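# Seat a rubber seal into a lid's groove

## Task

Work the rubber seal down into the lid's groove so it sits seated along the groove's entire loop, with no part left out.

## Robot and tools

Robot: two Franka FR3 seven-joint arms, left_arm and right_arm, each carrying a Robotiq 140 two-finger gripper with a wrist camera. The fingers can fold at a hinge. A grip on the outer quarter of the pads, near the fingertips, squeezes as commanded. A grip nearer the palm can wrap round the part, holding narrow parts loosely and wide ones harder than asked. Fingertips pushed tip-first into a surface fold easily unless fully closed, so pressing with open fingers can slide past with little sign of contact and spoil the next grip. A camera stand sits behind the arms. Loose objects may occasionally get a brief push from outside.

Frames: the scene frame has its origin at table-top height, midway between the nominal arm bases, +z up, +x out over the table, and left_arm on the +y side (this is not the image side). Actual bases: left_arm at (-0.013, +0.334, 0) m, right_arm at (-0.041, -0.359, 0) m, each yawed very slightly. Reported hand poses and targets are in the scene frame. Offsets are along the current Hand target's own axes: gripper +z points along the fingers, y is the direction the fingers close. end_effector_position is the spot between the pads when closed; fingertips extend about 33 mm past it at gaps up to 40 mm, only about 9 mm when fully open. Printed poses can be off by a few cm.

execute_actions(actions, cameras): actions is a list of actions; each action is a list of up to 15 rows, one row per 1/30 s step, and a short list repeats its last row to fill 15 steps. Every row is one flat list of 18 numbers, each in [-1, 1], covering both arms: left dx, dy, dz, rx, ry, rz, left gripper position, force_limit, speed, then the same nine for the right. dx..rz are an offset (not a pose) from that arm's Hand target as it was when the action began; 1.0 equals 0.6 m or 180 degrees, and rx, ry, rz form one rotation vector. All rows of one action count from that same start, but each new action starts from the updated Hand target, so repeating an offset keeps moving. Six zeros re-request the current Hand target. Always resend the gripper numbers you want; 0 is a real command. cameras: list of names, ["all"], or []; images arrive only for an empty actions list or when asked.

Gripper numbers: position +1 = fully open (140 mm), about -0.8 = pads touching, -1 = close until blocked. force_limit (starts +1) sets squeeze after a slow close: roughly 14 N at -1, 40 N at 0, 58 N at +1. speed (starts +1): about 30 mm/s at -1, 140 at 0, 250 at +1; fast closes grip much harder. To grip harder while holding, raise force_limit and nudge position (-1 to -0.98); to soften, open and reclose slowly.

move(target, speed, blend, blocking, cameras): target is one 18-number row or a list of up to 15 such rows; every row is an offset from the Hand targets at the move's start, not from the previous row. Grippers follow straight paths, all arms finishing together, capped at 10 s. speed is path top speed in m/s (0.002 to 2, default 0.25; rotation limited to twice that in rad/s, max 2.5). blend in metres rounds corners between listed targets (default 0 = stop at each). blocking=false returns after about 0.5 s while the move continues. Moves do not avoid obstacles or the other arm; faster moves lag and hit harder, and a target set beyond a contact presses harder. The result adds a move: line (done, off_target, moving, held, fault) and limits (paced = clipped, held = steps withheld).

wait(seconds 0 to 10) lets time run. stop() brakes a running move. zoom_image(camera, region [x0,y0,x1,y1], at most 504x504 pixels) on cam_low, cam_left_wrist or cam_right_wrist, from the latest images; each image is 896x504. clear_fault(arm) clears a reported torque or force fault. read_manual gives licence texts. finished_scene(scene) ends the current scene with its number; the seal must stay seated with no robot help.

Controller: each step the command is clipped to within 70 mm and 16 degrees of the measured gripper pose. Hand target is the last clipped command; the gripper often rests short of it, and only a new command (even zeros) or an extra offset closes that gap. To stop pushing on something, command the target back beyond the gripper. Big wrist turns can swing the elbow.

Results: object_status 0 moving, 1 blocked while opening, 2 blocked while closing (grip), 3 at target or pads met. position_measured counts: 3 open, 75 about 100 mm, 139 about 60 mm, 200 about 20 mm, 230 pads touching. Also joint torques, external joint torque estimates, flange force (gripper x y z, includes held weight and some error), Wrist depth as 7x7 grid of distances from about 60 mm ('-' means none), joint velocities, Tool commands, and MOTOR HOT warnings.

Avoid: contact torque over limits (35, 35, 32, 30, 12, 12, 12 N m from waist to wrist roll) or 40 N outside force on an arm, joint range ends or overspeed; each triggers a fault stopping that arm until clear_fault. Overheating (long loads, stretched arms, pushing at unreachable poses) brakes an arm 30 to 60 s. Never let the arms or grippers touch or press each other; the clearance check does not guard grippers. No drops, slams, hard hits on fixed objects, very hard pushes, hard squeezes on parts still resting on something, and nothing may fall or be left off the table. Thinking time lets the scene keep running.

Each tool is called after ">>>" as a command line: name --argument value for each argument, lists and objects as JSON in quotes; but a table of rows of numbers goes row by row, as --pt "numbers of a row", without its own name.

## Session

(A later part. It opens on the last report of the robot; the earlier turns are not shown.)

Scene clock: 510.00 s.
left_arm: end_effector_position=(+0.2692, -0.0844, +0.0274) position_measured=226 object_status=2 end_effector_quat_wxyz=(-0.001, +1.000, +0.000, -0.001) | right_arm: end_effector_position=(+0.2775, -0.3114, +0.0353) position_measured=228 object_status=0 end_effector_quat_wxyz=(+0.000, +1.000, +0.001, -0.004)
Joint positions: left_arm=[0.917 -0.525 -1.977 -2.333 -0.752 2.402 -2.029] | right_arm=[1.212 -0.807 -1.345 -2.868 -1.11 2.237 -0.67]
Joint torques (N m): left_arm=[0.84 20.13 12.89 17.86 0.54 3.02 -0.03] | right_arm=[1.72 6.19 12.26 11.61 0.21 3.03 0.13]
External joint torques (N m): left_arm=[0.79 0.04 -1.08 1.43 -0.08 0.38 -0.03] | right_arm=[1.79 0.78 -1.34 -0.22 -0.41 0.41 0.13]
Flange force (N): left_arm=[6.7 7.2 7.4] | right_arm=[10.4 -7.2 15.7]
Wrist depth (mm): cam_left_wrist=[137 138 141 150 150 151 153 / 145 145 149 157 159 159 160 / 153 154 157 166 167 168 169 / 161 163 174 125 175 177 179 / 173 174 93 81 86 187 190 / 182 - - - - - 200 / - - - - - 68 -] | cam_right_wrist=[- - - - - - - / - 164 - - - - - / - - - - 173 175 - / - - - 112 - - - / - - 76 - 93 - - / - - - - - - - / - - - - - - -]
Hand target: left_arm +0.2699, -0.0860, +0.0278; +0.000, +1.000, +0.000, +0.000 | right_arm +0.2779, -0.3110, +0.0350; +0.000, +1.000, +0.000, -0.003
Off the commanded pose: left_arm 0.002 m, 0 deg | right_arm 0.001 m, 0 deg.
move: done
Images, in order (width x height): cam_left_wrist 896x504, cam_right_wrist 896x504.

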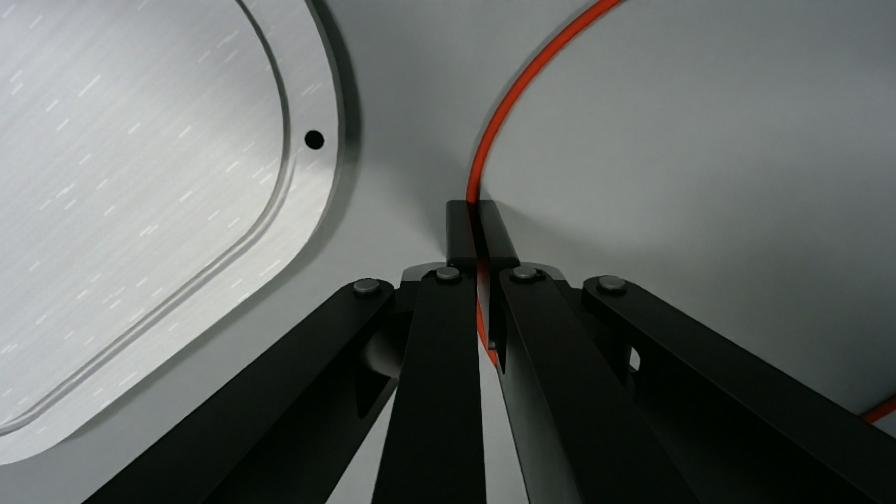

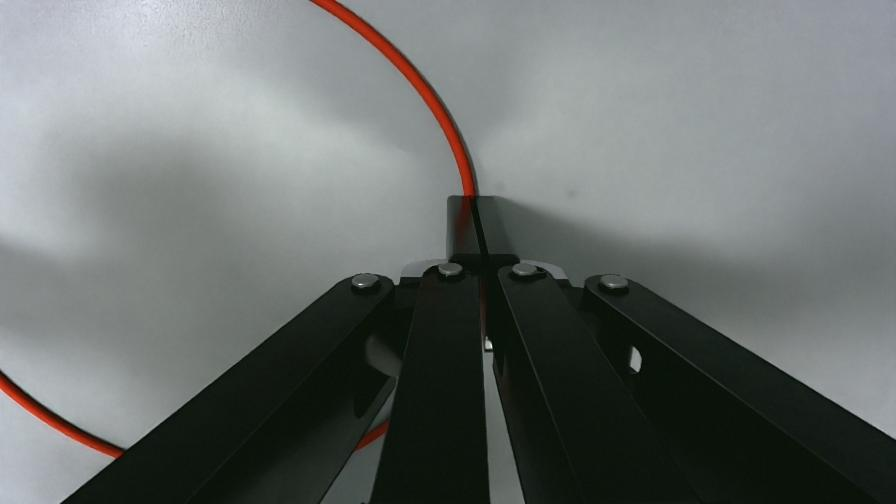

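>>> move --target '[0, 0, -0.0667, 0, 0, 0, -1, -0.5, -1, 0, 0, -0.0667, 0, 0, 0, -1, -0.5, -1]' --speed 0.05 --cameras '["all"]'

>>> zoom_image --camera "cam_low" --region '[320, 170, 560, 300]'

Scene clock: 519.13 s.
left_arm: end_effector_position=(+0.2699, -0.0862, +0.0675) position_measured=226 object_status=2 end_effector_quat_wxyz=(+0.002, +1.000, -0.002, +0.000) | right_arm: end_effector_position=(+0.2782, -0.3104, +0.0744) position_measured=228 object_status=2 end_effector_quat_wxyz=(+0.001, +1.000, -0.002, -0.002)
Joint positions: left_arm=[0.779 -0.482 -1.81 -2.33 -0.675 2.334 -2.073] | right_arm=[1.128 -0.892 -1.183 -2.86 -1.002 2.115 -0.707]
Joint velocities: left_arm=[0.001 -0.002 0.001 0.001 -0.001 -0.003 -0.005] | right_arm=[-0.001 0 0 0 0.003 -0.003 -0.005]
Joint torques (N m): left_arm=[0.04 14.94 13.38 19.41 0.61 2.56 -0.24] | right_arm=[0.55 4.13 13.56 14.68 1.13 2.37 -0.2]
External joint torques (N m): left_arm=[0.06 -0.33 -0.08 1.41 -0.06 -0.08 -0.24] | right_arm=[0.56 -0.62 -0.38 0.69 0.46 -0.25 -0.2]
Flange force (N): left_arm=[3.2 5.4 0.3] | right_arm=[3.3 -0.6 -1.8]
Wrist depth (mm): cam_left_wrist=[173 173 178 187 187 189 189 / 181 183 184 195 197 198 199 / 189 191 197 206 208 209 210 / - 205 217 124 216 222 223 / 216 218 87 81 86 231 235 / 229 - - - - - 248 / - - - - - 68 -] | cam_right_wrist=[- 192 190 - - - - / - - - - - - - / - - - - - 207 - / - - 227 112 228 - - / - - 76 - 93 - - / - - - - - - - / - - - - - - -]
Hand target: left_arm +0.2699, -0.0859, +0.0678; +0.000, +1.000, +0.000, +0.000 | right_arm +0.2781, -0.3110, +0.0750; +0.000, +1.000, +0.000, -0.003
Off the commanded pose: left_arm 0.000 m, 0 deg | right_arm 0.001 m, 0 deg.
move: done

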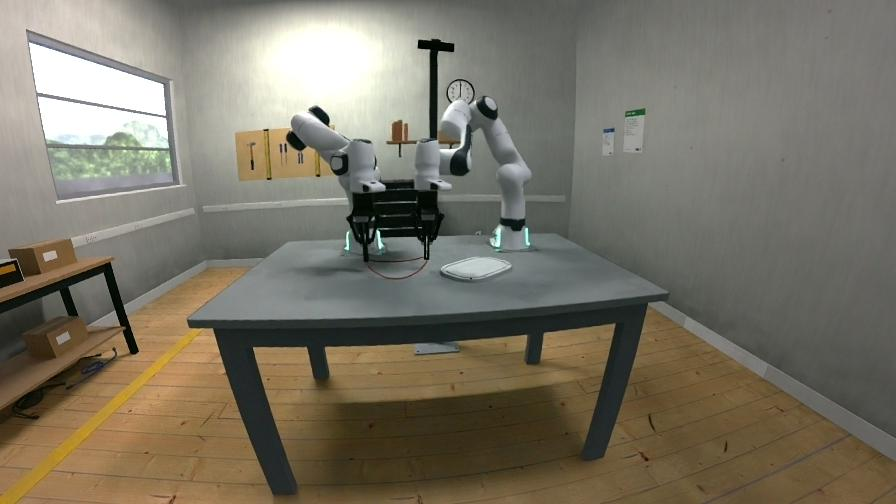

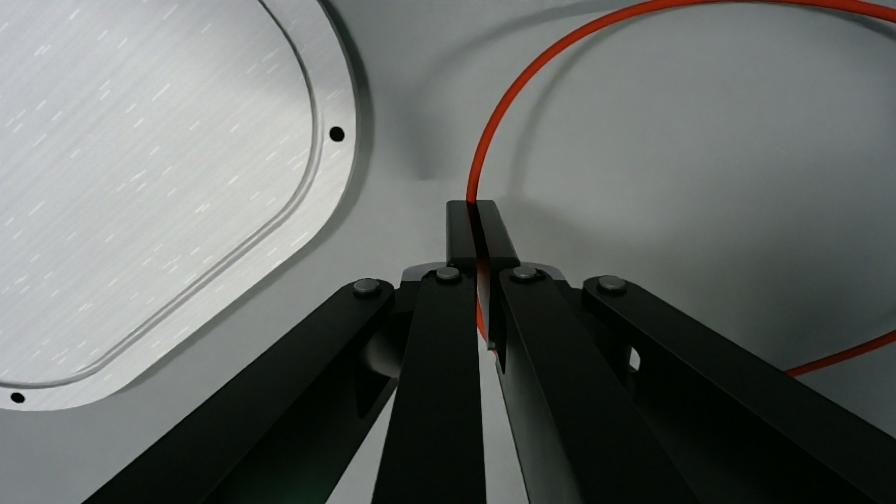

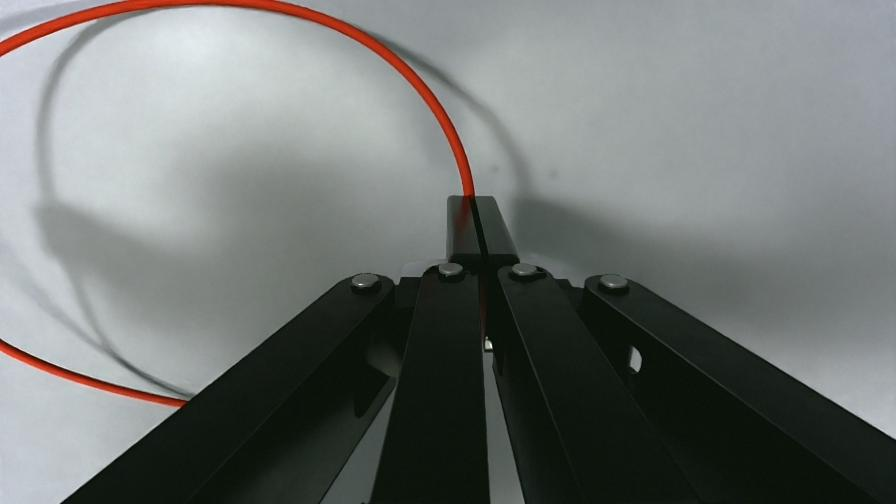

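Scaled by 2.100 from the camera's 896x504 image, which has a finer 1280x720 frame.

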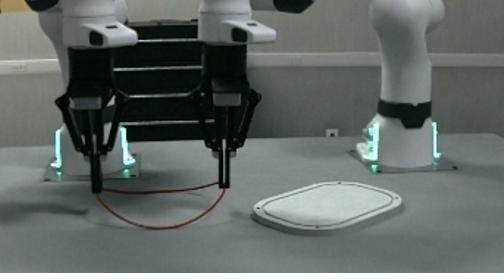

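>>> move --pt "0 0 -0.05 0 0 0 -1 -0.5 -1 0 0 -0.05 0 0 0 -1 -0.5 -1" --pt "0.0105 -0.4953 -0.05 0 0 0.0441 -1 -0.5 -1 0.0475 -0.4743 -0.05 0 0 0.0441 -1 -0.5 -1" --speed '[0.1, 0.12]' --blend '[0.015, 0]' --cameras '["all"]'

>>> zoom_image --camera "cam_low" --region '[380, 180, 580, 300]'

Scene clock: 546.60 s.
left_arm: end_effector_position=(+0.2763, +0.2102, +0.0982) position_measured=226 object_status=2 end_effector_quat_wxyz=(+0.001, +0.998, -0.066, +0.000) | right_arm: end_effector_position=(+0.3072, -0.0266, +0.1043) position_measured=228 object_status=2 end_effector_quat_wxyz=(+0.001, +0.997, -0.071, -0.002)
Joint positions: left_arm=[0.105 -0.645 -0.661 -2.924 -0.53 2.316 -1.461] | right_arm=[2.203 -0.251 -1.481 -2.415 -0.354 2.356 -0.408]
Joint velocities: left_arm=[-0.002 0 0 0 0 -0.001 0.006] | right_arm=[within noise]
Joint torques (N m): left_arm=[0.09 -5.04 6.6 20.01 0.96 3.04 0.08] | right_arm=[1.66 0.7 5.66 21.67 0.52 2.41 -0.27]
External joint torques (N m): left_arm=[0.13 0.29 0.21 0.31 0.32 0.39 0.07] | right_arm=[1.7 -0.76 -1.39 0.98 -0.02 -0.21 -0.27]
Flange force (N): left_arm=[3.3 -0.6 1.7] | right_arm=[0.0 0.0 0.0]
Wrist depth (mm): cam_left_wrist=[212 213 211 211 201 201 201 / 224 223 223 221 210 211 211 / 235 235 237 230 223 223 222 / 250 250 248 123 233 236 242 / 264 261 87 81 86 244 264 / 282 - - - - - 277 / - - - - - 68 -] | cam_right_wrist=[- - 211 217 222 - - / - 222 224 226 - - - / - - - 233 - - - / 252 - 246 112 - 265 - / - - 76 - 93 271 268 / - - - - - - - / - - - - - - -]
Hand target: left_arm +0.2763, +0.2112, +0.0977; +0.000, +0.998, -0.069, +0.000 | right_arm +0.3069, -0.0264, +0.1047; +0.001, +0.998, -0.069, -0.003
Off the commanded pose: left_arm 0.001 m, 0 deg | right_arm 0.001 m, 0 deg.
move: done

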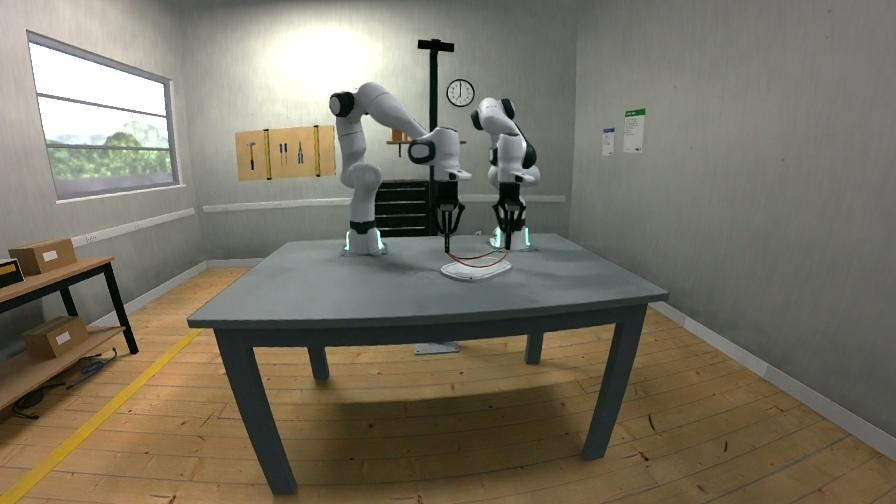

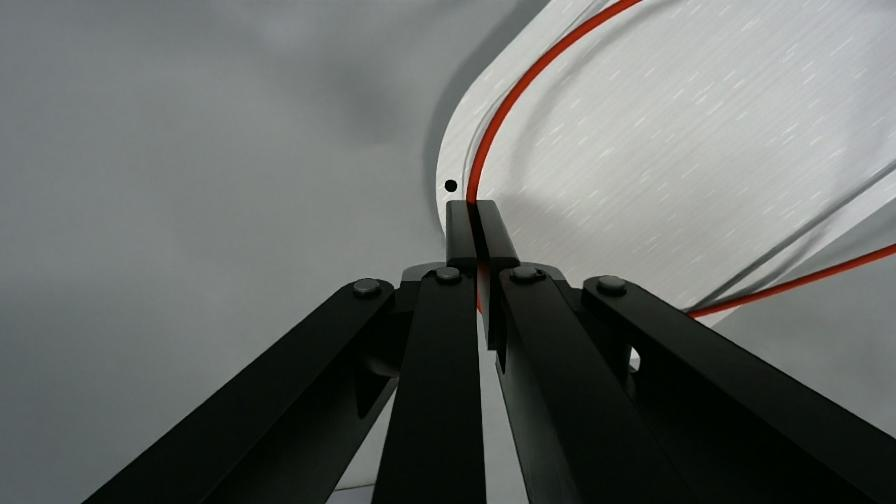

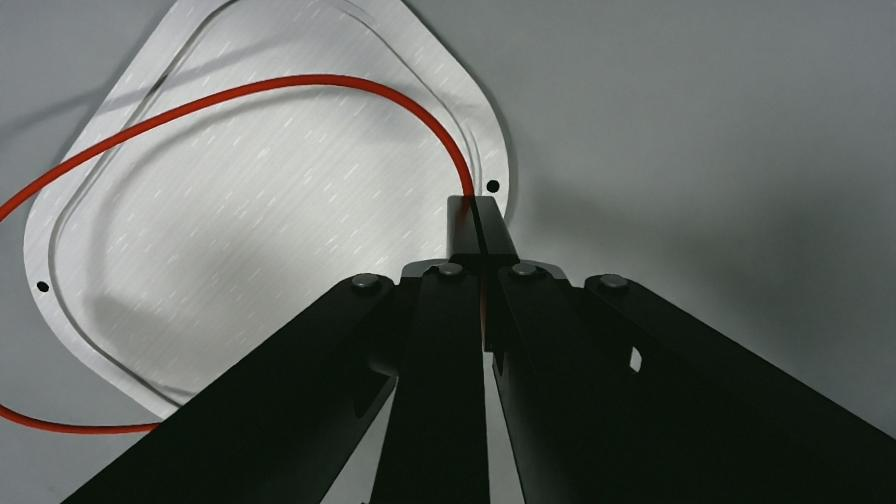

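Scaled by 2.520 from the camera's 896x504 image, which has a finer 1280x720 frame.

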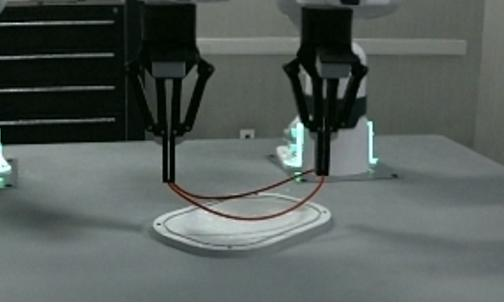

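>>> zoom_image --camera "cam_right_wrist" --region '[400, 80, 540, 220]'

>>> zoom_image --camera "cam_left_wrist" --region '[400, 80, 540, 220]'

Scaled by 3.600 from the camera's 896x504 image, which has a finer 1280x720 frame.

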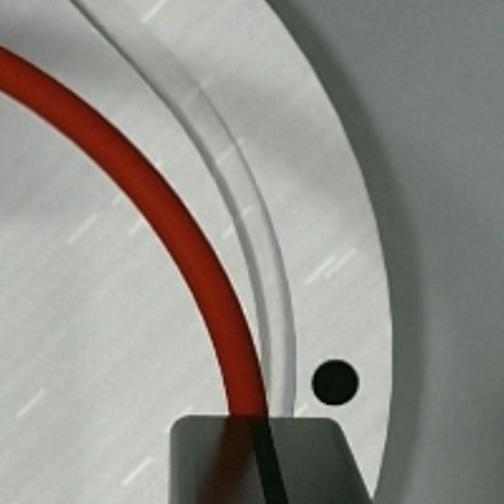

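Scaled by 3.600 from the camera's 896x504 image, which has a finer 1280x720 frame.

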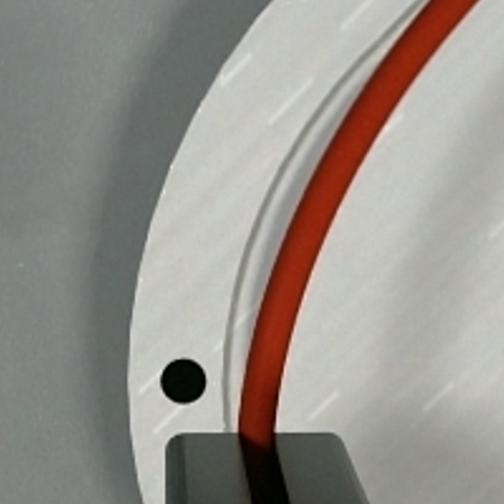

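>>> move --pt "0.0117 0.0017 0 0 0 0 -1 -0.5 -1 0.0117 0.0115 0 0 0 0 -1 -0.5 -1" --pt "0.0117 0.0017 0.0767 0 0 0 -1 -0.5 -1 0.0117 0.0115 0.075 0 0 0 -1 -0.5 -1" --speed 0.05 --cameras '["all"]'

>>> zoom_image --camera "cam_low" --region '[400, 200, 560, 300]'

>>> zoom_image --camera "cam_right_wrist" --region '[400, 80, 540, 220]'

>>> zoom_image --camera "cam_left_wrist" --region '[400, 80, 540, 220]'

Scene clock: 580.27 s.
left_arm: end_effector_position=(+0.2832, +0.2091, +0.0524) position_measured=226 object_status=2 end_effector_quat_wxyz=(+0.000, +0.997, -0.071, +0.000) | right_arm: end_effector_position=(+0.3112, -0.0356, +0.0587) position_measured=228 object_status=2 end_effector_quat_wxyz=(+0.002, +0.998, -0.067, -0.005)
Joint positions: left_arm=[0.155 -0.451 -0.742 -2.94 -0.536 2.528 -1.459] | right_arm=[2.511 -0.278 -1.834 -2.44 -0.427 2.458 -0.389]
Joint velocities: left_arm=[0 0.001 0 -0.001 0.001 0.004 0.001] | right_arm=[within noise]
Joint torques (N m): left_arm=[0.65 -7.38 4.53 18.28 0.4 3.02 -0.16] | right_arm=[2.1 12.15 6.36 20 0.47 2.75 0.1]
External joint torques (N m): left_arm=[0.65 0.96 -0.61 0.8 -0.1 0.36 -0.16] | right_arm=[2.09 0.71 -1.28 1.14 -0.01 0.16 0.1]
Flange force (N): left_arm=[8.5 2.0 7.1] | right_arm=[0.0 0.0 0.0]
Wrist depth (mm): cam_left_wrist=[172 170 170 170 162 159 161 / 180 179 179 178 168 167 166 / 190 189 189 184 177 177 179 / 202 200 199 124 185 187 187 / 212 210 87 81 86 197 196 / 227 - - - - - 222 / - - - - - 68 -] | cam_right_wrist=[- 166 170 - 184 - - / 179 181 178 177 192 - - / - 190 189 190 - 201 - / 200 200 200 122 102 213 - / 213 210 76 - 93 - - / - - - - - - - / - - - - - - -]
Hand target: left_arm +0.2831, +0.2092, +0.0517; +0.000, +0.998, -0.069, +0.000 | right_arm +0.3127, -0.0343, +0.0596; +0.001, +0.998, -0.069, -0.003
Off the commanded pose: left_arm 0.001 m, 0 deg | right_arm 0.002 m, 0 deg.
move: done

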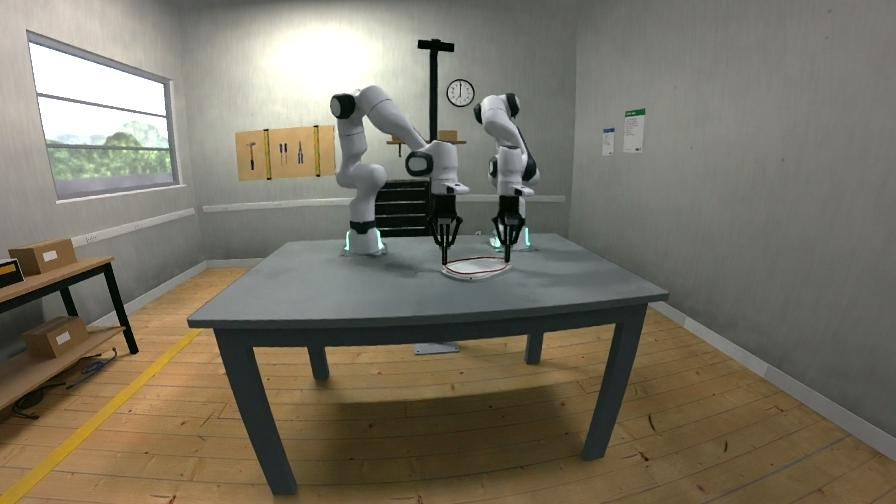

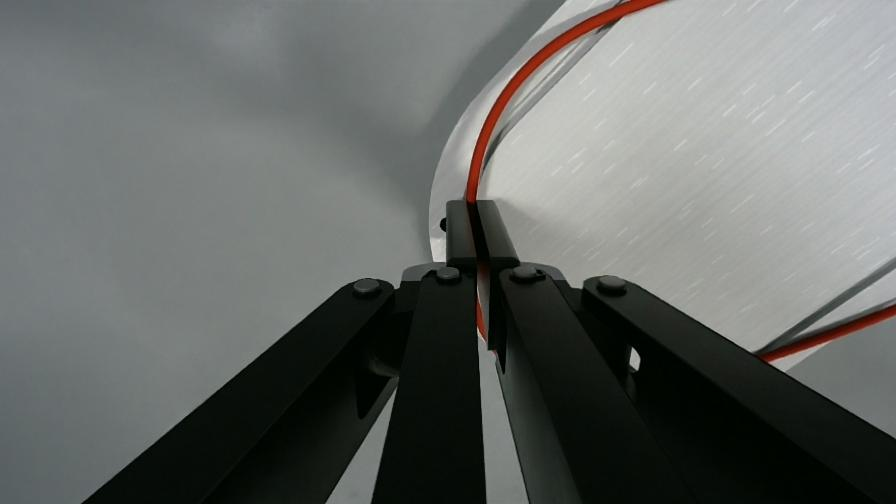

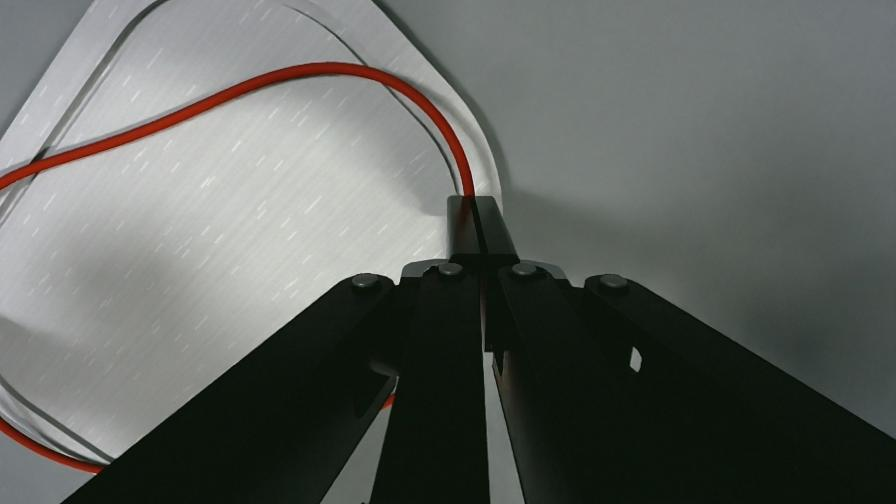

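Scaled by 3.150 from the camera's 896x504 image, which has a finer 1280x720 frame.

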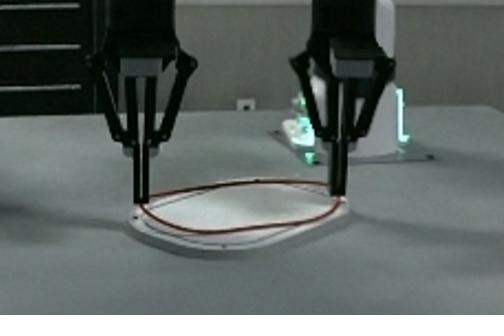

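Scaled by 3.600 from the camera's 896x504 image, which has a finer 1280x720 frame.

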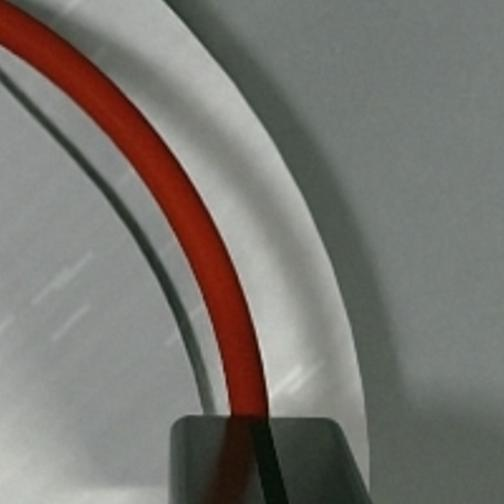

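Scaled by 3.600 from the camera's 896x504 image, which has a finer 1280x720 frame.

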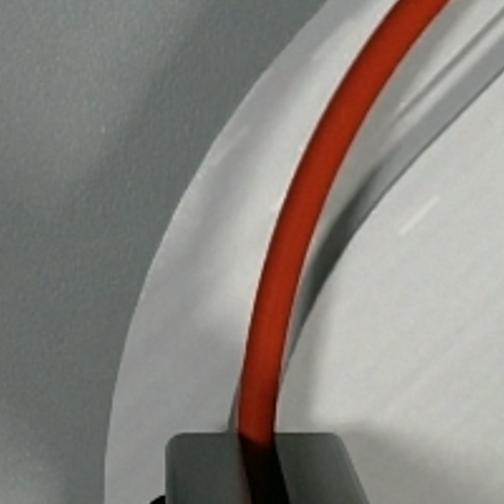

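>>> move --target '[0, 0.0022, 0.0132, 0, 0, 0, -1, -0.5, -1, 0, -0.0025, 0.0143, 0, 0, 0, -1, -0.5, -1]' --speed 0.02 --cameras '["all"]'

>>> zoom_image --camera "cam_right_wrist" --region '[400, 80, 540, 220]'

>>> zoom_image --camera "cam_left_wrist" --region '[400, 80, 540, 220]'

Scene clock: 611.33 s.
left_arm: end_effector_position=(+0.2833, +0.2075, +0.0447) position_measured=226 object_status=2 end_effector_quat_wxyz=(+0.000, +0.997, -0.072, +0.000) | right_arm: end_effector_position=(+0.3116, -0.0343, +0.0504) position_measured=228 object_status=2 end_effector_quat_wxyz=(+0.002, +0.998, -0.067, -0.005)
Joint positions: left_arm=[0.164 -0.417 -0.759 -2.942 -0.536 2.565 -1.463] | right_arm=[2.576 -0.293 -1.902 -2.437 -0.451 2.474 -0.37]
Joint velocities: left_arm=[0.002 0.001 -0.002 -0.001 0 0.005 -0.001] | right_arm=[0.002 0 -0.002 0.001 0 0.002 0.006]
Joint torques (N m): left_arm=[0.86 -7.79 4.04 17.42 0.4 3.11 -0.29] | right_arm=[1.39 14.01 7.07 19.67 0.22 2.8 0.1]
External joint torques (N m): left_arm=[0.88 1.06 -0.83 0.38 -0.07 0.45 -0.29] | right_arm=[1.37 0.44 -0.85 1.13 -0.25 0.21 0.1]
Flange force (N): left_arm=[8.9 2.2 9.4] | right_arm=[0.0 0.0 0.0]
Wrist depth (mm): cam_left_wrist=[164 163 163 163 153 152 153 / 172 172 172 169 161 160 161 / 181 181 182 171 169 169 170 / 191 191 192 124 177 179 180 / 202 200 93 81 86 188 190 / 214 - - - - - 214 / - - - - - 68 -] | cam_right_wrist=[- 164 165 173 177 - - / 172 175 173 174 - - - / - 181 183 182 - - 195 / - 191 192 122 - - - / - - 76 - 93 - - / - - - - - - - / - - - - - - -]
Hand target: left_arm +0.2830, +0.2079, +0.0438; +0.000, +0.998, -0.069, +0.000 | right_arm +0.3128, -0.0328, +0.0511; +0.001, +0.998, -0.069, -0.003
Off the commanded pose: left_arm 0.001 m, 0 deg | right_arm 0.002 m, 0 deg.
move: done

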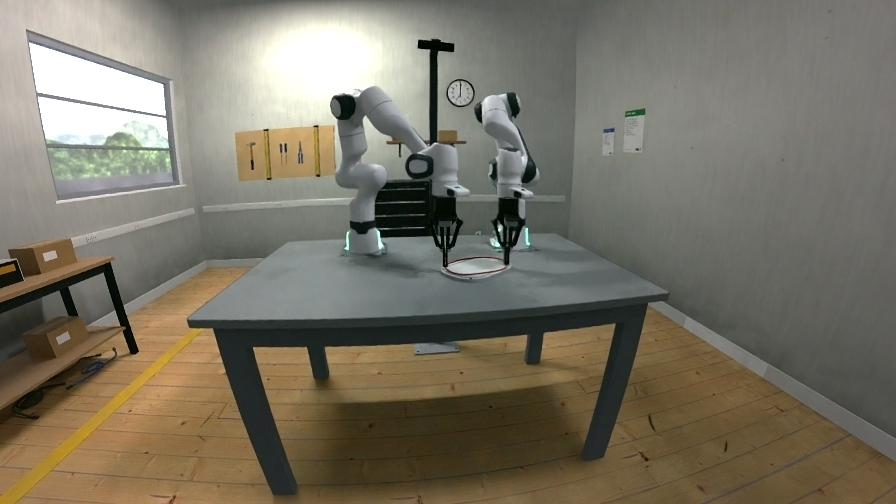

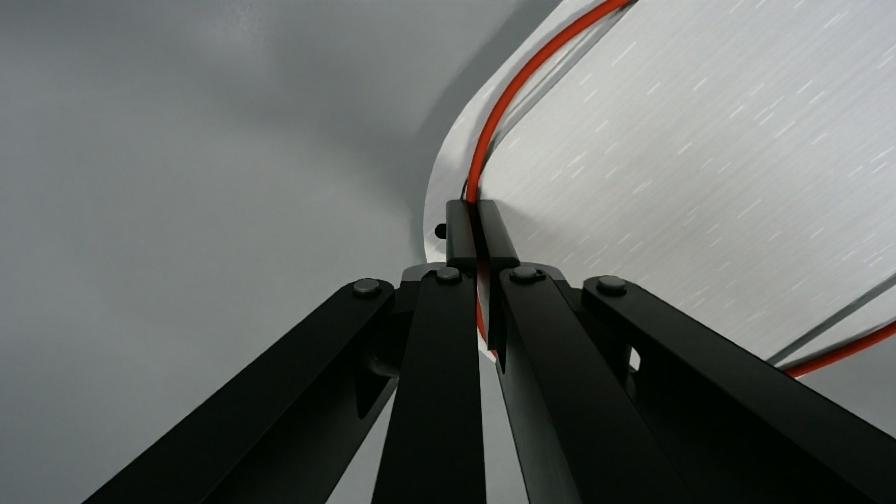

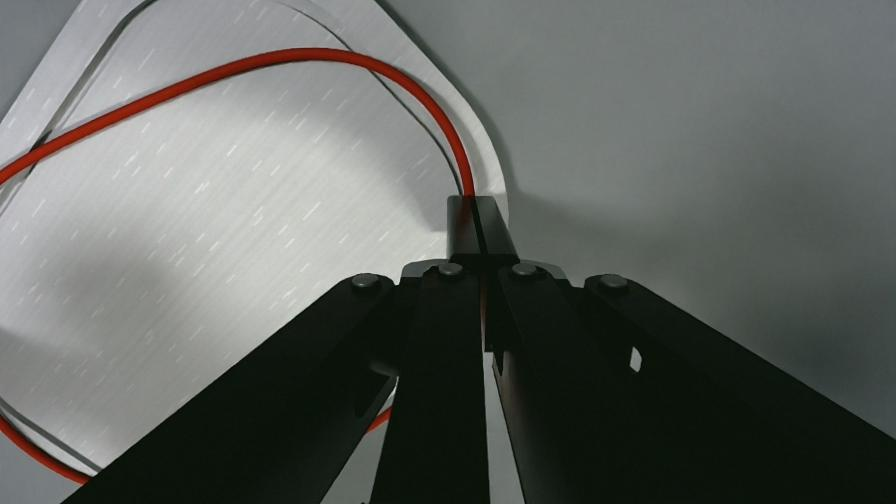

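Scaled by 3.600 from the camera's 896x504 image, which has a finer 1280x720 frame.

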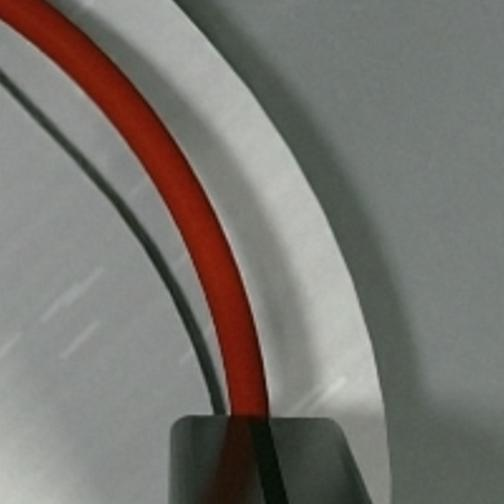

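Scaled by 3.600 from the camera's 896x504 image, which has a finer 1280x720 frame.

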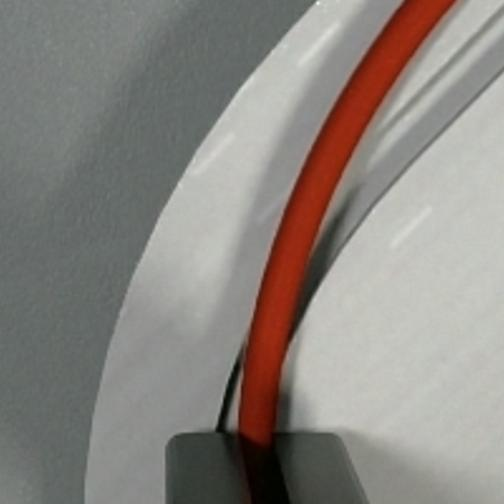

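>>> move --target '[0, 0, 0.0053, 0, 0, 0, -1, -0.5, -1, 0, 0, 0.0045, 0, 0, 0, -1, -0.5, -1]' --speed 0.02 --cameras '["cam_left_wrist", "cam_right_wrist"]'

>>> zoom_image --camera "cam_right_wrist" --region '[400, 80, 540, 220]'

>>> zoom_image --camera "cam_left_wrist" --region '[400, 80, 540, 220]'

Scene clock: 623.03 s.
left_arm: end_effector_position=(+0.2831, +0.2074, +0.0421) position_measured=226 object_status=2 end_effector_quat_wxyz=(+0.000, +0.997, -0.072, +0.000) | right_arm: end_effector_position=(+0.3120, -0.0343, +0.0480) position_measured=228 object_status=2 end_effector_quat_wxyz=(+0.002, +0.998, -0.068, -0.004)
Joint positions: left_arm=[0.169 -0.406 -0.765 -2.943 -0.536 2.576 -1.464] | right_arm=[2.595 -0.294 -1.923 -2.437 -0.455 2.48 -0.366]
Joint velocities: left_arm=[within noise] | right_arm=[0.003 0.001 -0.001 0 0 0.003 0.002]
Joint torques (N m): left_arm=[1.35 -6.35 3.51 16.18 0.31 3.67 -0.28] | right_arm=[1.5 14.51 6.77 19.27 0.28 2.77 0.16]
External joint torques (N m): left_arm=[1.36 2.56 -1.27 -0.69 -0.16 1.01 -0.28] | right_arm=[1.48 0.43 -1.13 0.84 -0.19 0.18 0.16]
Flange force (N): left_arm=[13.6 2.3 20.8] | right_arm=[0.0 0.0 0.0]
Wrist depth (mm): cam_left_wrist=[161 161 160 161 151 151 150 / 169 169 169 168 160 159 159 / 178 178 179 168 166 169 166 / 189 189 189 125 174 176 177 / 199 200 93 81 86 185 187 / 212 - - - - - 211 / - - - - - 68 -] | cam_right_wrist=[162 162 162 175 171 - - / 169 168 170 168 - - - / 179 179 179 179 - - - / 189 190 187 122 200 - 200 / - 201 76 - 93 - - / 211 - - - - - - / - - - - - - -]
Hand target: left_arm +0.2830, +0.2079, +0.0406; +0.000, +0.998, -0.069, +0.000 | right_arm +0.3128, -0.0328, +0.0484; +0.001, +0.998, -0.069, -0.003
Off the commanded pose: left_arm 0.002 m, 0 deg | right_arm 0.002 m, 0 deg.
move: done
Images, in order (width x height): cam_left_wrist 896x504, cam_right_wrist 896x504.

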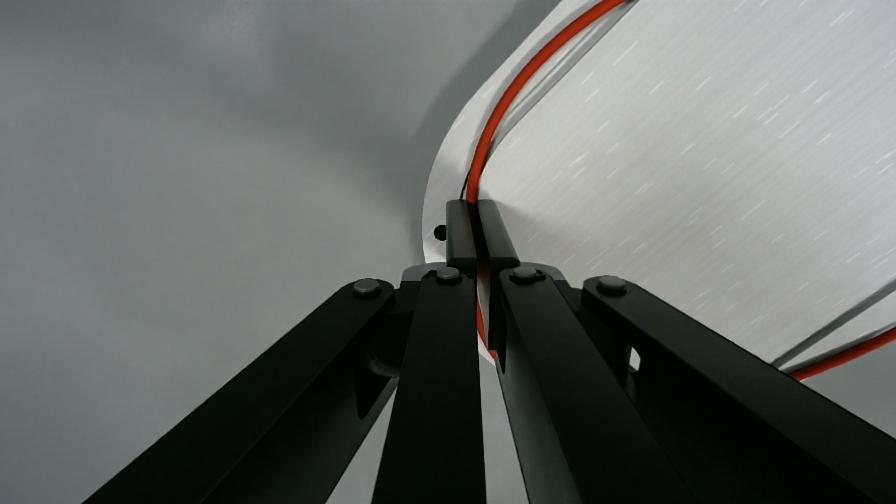

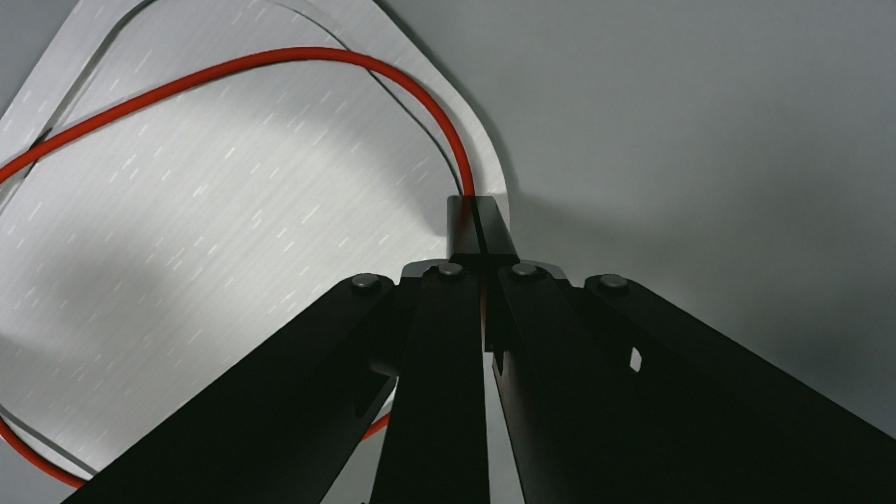

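Scaled by 3.600 from the camera's 896x504 image, which has a finer 1280x720 frame.

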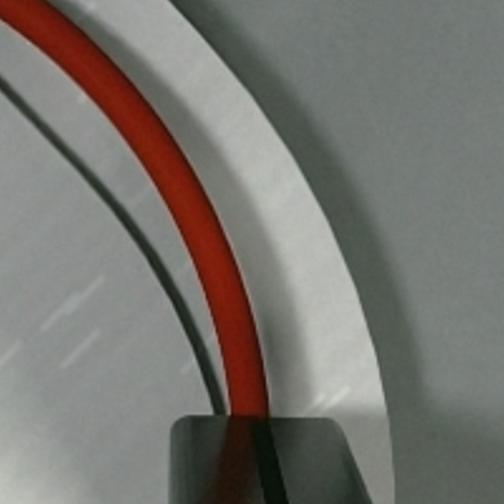

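Scaled by 3.600 from the camera's 896x504 image, which has a finer 1280x720 frame.

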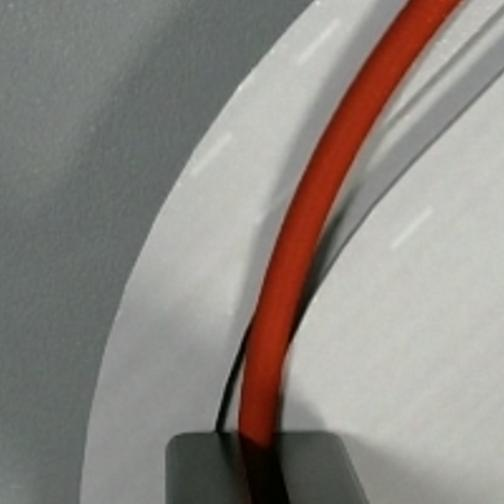

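>>> move --target '[0, 0, 0, 0, 0, 0, -1, -0.5, -1, 0, 0, 0.0025, 0, 0, 0, -1, -0.5, -1]' --speed 0.02

>>> move --target '[0, 0, 0, 0, 0, 0, -1, -0.5, -1, 0, 0, 0.0017, 0, 0, 0, -1, -0.5, -1]' --speed 0.02

Scene clock: 631.00 s.
left_arm: end_effector_position=(+0.2831, +0.2074, +0.0421) position_measured=226 object_status=2 end_effector_quat_wxyz=(+0.000, +0.997, -0.072, +0.000) | right_arm: end_effector_position=(+0.3123, -0.0341, +0.0466) position_measured=228 object_status=2 end_effector_quat_wxyz=(+0.002, +0.998, -0.068, -0.004)
Joint positions: left_arm=[0.169 -0.406 -0.765 -2.943 -0.536 2.576 -1.464] | right_arm=[2.607 -0.294 -1.936 -2.437 -0.456 2.485 -0.366]
Joint velocities: left_arm=[within noise] | right_arm=[0.002 0 -0.003 0 0 0.003 0.001]
Joint torques (N m): left_arm=[1.39 -6.28 3.52 15.98 0.3 3.67 -0.28] | right_arm=[1.32 14.89 6.68 19.03 0.31 2.7 0.15]
External joint torques (N m): left_arm=[1.4 2.62 -1.24 -0.81 -0.16 1.03 -0.28] | right_arm=[1.34 0.5 -1.15 0.64 -0.15 0.1 0.15]
Flange force (N): left_arm=[13.6 2.2 21.2] | right_arm=[0.0 0.0 0.0]
Wrist depth (mm): cam_left_wrist=[161 161 161 161 152 151 151 / 168 170 169 167 160 158 158 / 179 179 178 170 166 169 167 / 189 189 189 124 174 179 177 / 200 201 93 81 86 185 187 / 213 - - - - - 210 / - - - - - 68 -] | cam_right_wrist=[161 161 160 169 - 171 - / - 169 169 173 181 182 - / 178 178 176 176 - - - / 188 188 - 122 102 - 204 / - 196 76 - 93 - - / - - - - - - - / - - - - - - -]
Hand target: left_arm +0.2830, +0.2079, +0.0406; +0.000, +0.998, -0.069, +0.000 | right_arm +0.3128, -0.0328, +0.0469; +0.001, +0.998, -0.069, -0.003
Off the commanded pose: left_arm 0.002 m, 0 deg | right_arm 0.001 m, 0 deg.
move: done

Scene clock: 631.73 s.
left_arm: end_effector_position=(+0.2831, +0.2074, +0.0421) position_measured=226 object_status=2 end_effector_quat_wxyz=(+0.000, +0.997, -0.072, +0.000) | right_arm: end_effector_position=(+0.3124, -0.0340, +0.0457) position_measured=228 object_status=2 end_effector_quat_wxyz=(+0.002, +0.998, -0.068, -0.004)
Joint positions: left_arm=[0.169 -0.406 -0.765 -2.943 -0.536 2.576 -1.464] | right_arm=[2.616 -0.294 -1.945 -2.437 -0.456 2.487 -0.365]
Joint torques (N m): left_arm=[1.43 -6.24 3.5 15.99 0.31 3.69 -0.26] | right_arm=[1.7 15.14 6.27 19.09 0.38 2.79 0.1]
External joint torques (N m): left_arm=[1.4 2.75 -1.31 -0.9 -0.15 1.02 -0.26] | right_arm=[1.7 0.52 -1.54 0.8 -0.08 0.21 0.1]
Flange force (N): left_arm=[13.8 2.3 21.9] | right_arm=[0.0 0.0 0.0]
Wrist depth (mm): cam_left_wrist=[161 161 162 160 152 152 150 / 169 170 169 167 157 158 158 / 178 178 178 171 166 169 166 / 189 189 188 124 175 177 177 / 201 200 93 81 86 186 188 / 213 - - - - - 211 / - - - - - 68 -] | cam_right_wrist=[160 160 159 166 - - - / 168 170 168 171 182 - - / 177 179 177 176 189 - 190 / 187 189 186 122 196 - - / 199 - 76 - 93 - - / 208 - - - - - - / - - - - - - -]
Hand target: left_arm +0.2830, +0.2079, +0.0406; +0.000, +0.998, -0.069, +0.000 | right_arm +0.3128, -0.0328, +0.0458; +0.001, +0.998, -0.069, -0.003
Off the commanded pose: left_arm 0.002 m, 0 deg | right_arm 0.001 m, 0 deg.
move: done

>>> move --target '[0, 0, 0, 0, 0, 0, -1, -0.5, -1, 0, 0, 0.0022, 0, 0, 0, -1, -0.5, -1]' --speed 0.02

>>> move --target '[0, 0, 0, 0, 0, 0, -1, -0.5, -1, 0, 0, 0.0017, 0, 0, 0, -1, -0.5, -1]' --speed 0.02 --cameras '["cam_right_wrist"]'

>>> zoom_image --camera "cam_right_wrist" --region '[400, 80, 540, 220]'

Scene clock: 640.57 s.
left_arm: end_effector_position=(+0.2831, +0.2074, +0.0421) position_measured=226 object_status=2 end_effector_quat_wxyz=(+0.000, +0.997, -0.072, +0.000) | right_arm: end_effector_position=(+0.3126, -0.0340, +0.0445) position_measured=228 object_status=2 end_effector_quat_wxyz=(+0.002, +0.998, -0.068, -0.004)
Joint positions: left_arm=[0.169 -0.406 -0.765 -2.943 -0.536 2.576 -1.464] | right_arm=[2.626 -0.294 -1.956 -2.437 -0.456 2.491 -0.365]
Joint velocities: left_arm=[within noise] | right_arm=[0.005 0 -0.003 0 -0.001 0.002 0]
Joint torques (N m): left_arm=[1.35 -6.31 3.51 15.95 0.32 3.67 -0.26] | right_arm=[1.22 15.31 6.03 19.06 0.31 2.8 0.16]
External joint torques (N m): left_arm=[1.36 2.63 -1.26 -0.99 -0.15 1 -0.26] | right_arm=[1.12 0.39 -1.86 0.78 -0.15 0.21 0.16]
Flange force (N): left_arm=[13.0 2.1 21.2] | right_arm=[0.0 0.0 0.0]
Wrist depth (mm): cam_left_wrist=[161 161 161 161 151 152 150 / 169 169 169 167 159 158 158 / 178 179 179 169 167 169 167 / 188 189 188 124 174 176 177 / 200 200 93 81 86 186 187 / 209 - - - - - 212 / - - - - - 68 -] | cam_right_wrist=[159 159 159 170 - - - / 166 169 169 172 - - 179 / 176 174 176 175 - - 188 / - 187 184 122 99 - - / 200 197 76 - 93 - - / - - - - - - - / - - - - - - -]
Hand target: left_arm +0.2830, +0.2079, +0.0406; +0.000, +0.998, -0.069, +0.000 | right_arm +0.3128, -0.0328, +0.0445; +0.001, +0.998, -0.069, -0.003
Off the commanded pose: left_arm 0.002 m, 0 deg | right_arm 0.001 m, 0 deg.
move: done

Scene clock: 641.30 s.
left_arm: end_effector_position=(+0.2831, +0.2074, +0.0421) position_measured=226 object_status=2 end_effector_quat_wxyz=(+0.000, +0.997, -0.072, +0.000) | right_arm: end_effector_position=(+0.3127, -0.0339, +0.0436) position_measured=228 object_status=2 end_effector_quat_wxyz=(+0.002, +0.998, -0.069, -0.003)
Joint positions: left_arm=[0.169 -0.406 -0.765 -2.943 -0.536 2.576 -1.464] | right_arm=[2.635 -0.294 -1.965 -2.437 -0.456 2.494 -0.365]
Joint velocities: left_arm=[within noise] | right_arm=[0.006 0.001 -0.005 0 0 0.002 0.001]
Joint torques (N m): left_arm=[1.37 -6.26 3.49 16 0.31 3.68 -0.27] | right_arm=[1.58 15.54 6.85 19.03 0.31 2.85 0.1]
External joint torques (N m): left_arm=[1.38 2.69 -1.28 -0.83 -0.16 1.02 -0.27] | right_arm=[1.63 0.45 -0.88 0.7 -0.15 0.25 0.1]
Flange force (N): left_arm=[13.7 2.3 21.6] | right_arm=[0.0 0.0 0.0]
Wrist depth (mm): cam_left_wrist=[161 161 161 160 151 152 151 / 169 169 169 167 159 158 158 / 178 178 178 168 167 168 167 / 189 189 189 124 174 176 177 / 200 200 93 81 86 185 187 / 214 - - - - - 212 / - - - - - 68 -] | cam_right_wrist=[158 159 157 172 - 172 - / - 168 168 169 - 175 - / - 175 177 174 - - - / - 185 185 122 103 - 202 / - 194 76 - 93 - - / - - - - - - - / - - - - - - -]
Hand target: left_arm +0.2830, +0.2079, +0.0406; +0.000, +0.998, -0.069, +0.000 | right_arm +0.3128, -0.0328, +0.0435; +0.001, +0.998, -0.069, -0.003
Off the commanded pose: left_arm 0.002 m, 0 deg | right_arm 0.001 m, 0 deg.
move: done
Images, in order (width x height): cam_right_wrist 896x504.

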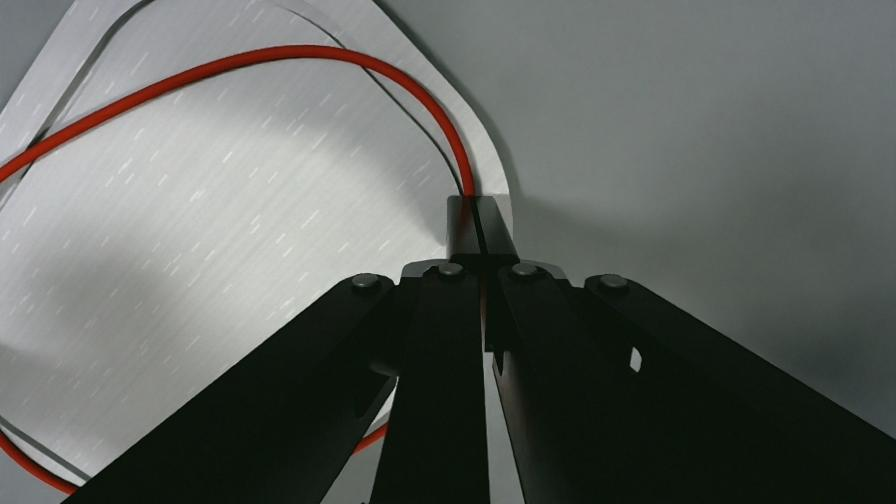

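Scaled by 3.600 from the camera's 896x504 image, which has a finer 1280x720 frame.

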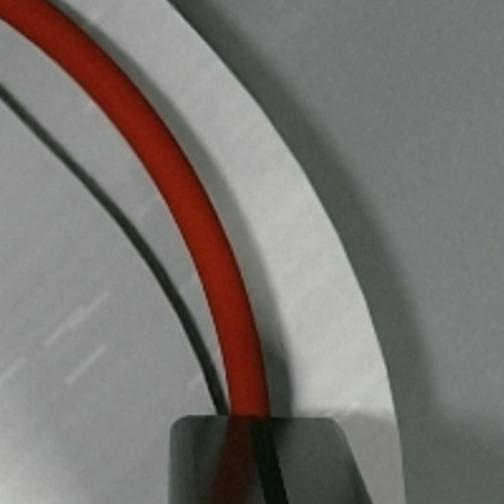

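>>> move --target '[0, 0, 0, 0, 0, 0, -1, -0.5, -1, 0, 0, 0.0025, 0, 0, 0, -1, -0.5, -1]' --speed 0.02

>>> move --target '[0, 0, 0, 0, 0, 0, -1, -0.5, -1, 0, 0, 0.0017, 0, 0, 0, -1, -0.5, -1]' --speed 0.02

>>> move --target '[0, 0, 0, 0, 0, 0, -1, -0.5, -1, 0, 0, 0.0017, 0, 0, 0, -1, -0.5, -1]' --speed 0.02

Scene clock: 661.83 s.
left_arm: end_effector_position=(+0.2831, +0.2074, +0.0421) position_measured=226 object_status=2 end_effector_quat_wxyz=(+0.000, +0.997, -0.072, +0.000) | right_arm: end_effector_position=(+0.3129, -0.0338, +0.0422) position_measured=228 object_status=2 end_effector_quat_wxyz=(+0.002, +0.998, -0.068, -0.003)
Joint positions: left_arm=[0.169 -0.406 -0.765 -2.943 -0.536 2.576 -1.464] | right_arm=[2.646 -0.295 -1.977 -2.437 -0.457 2.498 -0.365]
Joint torques (N m): left_arm=[1.38 -6.22 3.55 16 0.31 3.69 -0.21] | right_arm=[2.05 15.82 5.92 18.94 0.26 2.78 0.1]
External joint torques (N m): left_arm=[1.37 2.67 -1.23 -0.78 -0.15 1.05 -0.21] | right_arm=[1.93 0.34 -1.95 0.75 -0.19 0.19 0.1]
Flange force (N): left_arm=[13.6 2.0 21.4] | right_arm=[0.0 0.0 0.0]
Wrist depth (mm): cam_left_wrist=[161 161 161 161 152 152 151 / 169 169 169 167 159 159 159 / 178 178 178 168 166 168 167 / 189 189 189 124 174 177 176 / 200 200 93 81 86 183 184 / 213 - - - - - 211 / - - - - - 68 -] | cam_right_wrist=[158 157 157 - - - - / 163 165 166 - - - - / 174 174 174 173 - - - / 182 183 182 122 - - - / - 194 76 - 93 - - / - - - - - - - / - - - - - - -]
Hand target: left_arm +0.2830, +0.2079, +0.0406; +0.000, +0.998, -0.069, +0.000 | right_arm +0.3128, -0.0328, +0.0420; +0.001, +0.998, -0.069, -0.003
Off the commanded pose: left_arm 0.002 m, 0 deg | right_arm 0.001 m, 0 deg.
move: done

Scene clock: 662.57 s.
left_arm: end_effector_position=(+0.2831, +0.2074, +0.0421) position_measured=226 object_status=2 end_effector_quat_wxyz=(+0.000, +0.997, -0.072, +0.000) | right_arm: end_effector_position=(+0.3130, -0.0337, +0.0413) position_measured=228 object_status=2 end_effector_quat_wxyz=(+0.002, +0.998, -0.069, -0.003)
Joint positions: left_arm=[0.169 -0.406 -0.765 -2.943 -0.536 2.576 -1.464] | right_arm=[2.654 -0.295 -1.986 -2.437 -0.457 2.5 -0.364]
Joint velocities: left_arm=[within noise] | right_arm=[0.003 0 -0.004 -0.001 0 0.002 0.002]
Joint torques (N m): left_arm=[1.37 -6.29 3.54 15.99 0.32 3.66 -0.28] | right_arm=[1.41 16.06 6.2 18.87 0.29 2.82 0.09]
External joint torques (N m): left_arm=[1.38 2.66 -1.23 -0.92 -0.15 1 -0.28] | right_arm=[1.35 0.36 -1.59 0.7 -0.16 0.23 0.09]
Flange force (N): left_arm=[13.3 2.1 21.3] | right_arm=[0.0 0.0 0.0]
Wrist depth (mm): cam_left_wrist=[161 161 161 161 151 151 150 / 169 169 169 168 159 157 160 / 179 178 179 168 166 169 167 / 188 189 189 123 175 175 177 / 199 200 93 81 86 - 187 / 213 - - - - - 211 / - - - - - 68 -] | cam_right_wrist=[158 157 152 - - - 166 / 163 164 162 161 - 179 - / 173 175 173 173 - - - / 183 183 181 117 - - 195 / - 191 76 - 93 - - / - - - - - - - / - - - - - - -]
Hand target: left_arm +0.2830, +0.2079, +0.0406; +0.000, +0.998, -0.069, +0.000 | right_arm +0.3128, -0.0328, +0.0410; +0.001, +0.998, -0.069, -0.003
Off the commanded pose: left_arm 0.002 m, 0 deg | right_arm 0.001 m, 0 deg.
move: done

Scene clock: 663.27 s.
left_arm: end_effector_position=(+0.2831, +0.2074, +0.0421) position_measured=226 object_status=2 end_effector_quat_wxyz=(+0.000, +0.997, -0.072, +0.000) | right_arm: end_effector_position=(+0.3132, -0.0336, +0.0405) position_measured=228 object_status=2 end_effector_quat_wxyz=(+0.002, +0.998, -0.069, -0.003)
Joint positions: left_arm=[0.169 -0.406 -0.765 -2.943 -0.536 2.576 -1.464] | right_arm=[2.662 -0.295 -1.994 -2.437 -0.458 2.503 -0.364]
Joint velocities: left_arm=[within noise] | right_arm=[0.004 0 -0.004 0 0 0.002 0]
Joint torques (N m): left_arm=[1.38 -6.28 3.51 15.97 0.32 3.66 -0.26] | right_arm=[2 15.67 6.75 17.92 0.24 2.82 0.1]
External joint torques (N m): left_arm=[1.38 2.69 -1.26 -0.88 -0.14 1 -0.26] | right_arm=[2.05 -0.18 -0.89 -0.18 -0.21 0.24 0.1]
Flange force (N): left_arm=[13.6 2.2 21.5] | right_arm=[5.0 -12.6 15.7]
Wrist depth (mm): cam_left_wrist=[161 160 161 161 151 151 151 / 169 169 169 167 159 158 158 / 179 179 178 168 166 168 167 / 189 189 188 123 172 175 177 / 200 201 87 81 86 185 187 / 214 - - - - - 211 / - - - - - 68 -] | cam_right_wrist=[- 156 154 156 - - - / 162 164 163 163 - - 175 / 172 174 173 170 - - - / 183 182 180 122 - - - / 193 192 76 - 93 - - / - - - - - - - / - - - - - - -]
Hand target: left_arm +0.2830, +0.2079, +0.0406; +0.000, +0.998, -0.069, +0.000 | right_arm +0.3127, -0.0328, +0.0400; +0.001, +0.998, -0.069, -0.003
Off the commanded pose: left_arm 0.002 m, 0 deg | right_arm 0.001 m, 0 deg.
move: done


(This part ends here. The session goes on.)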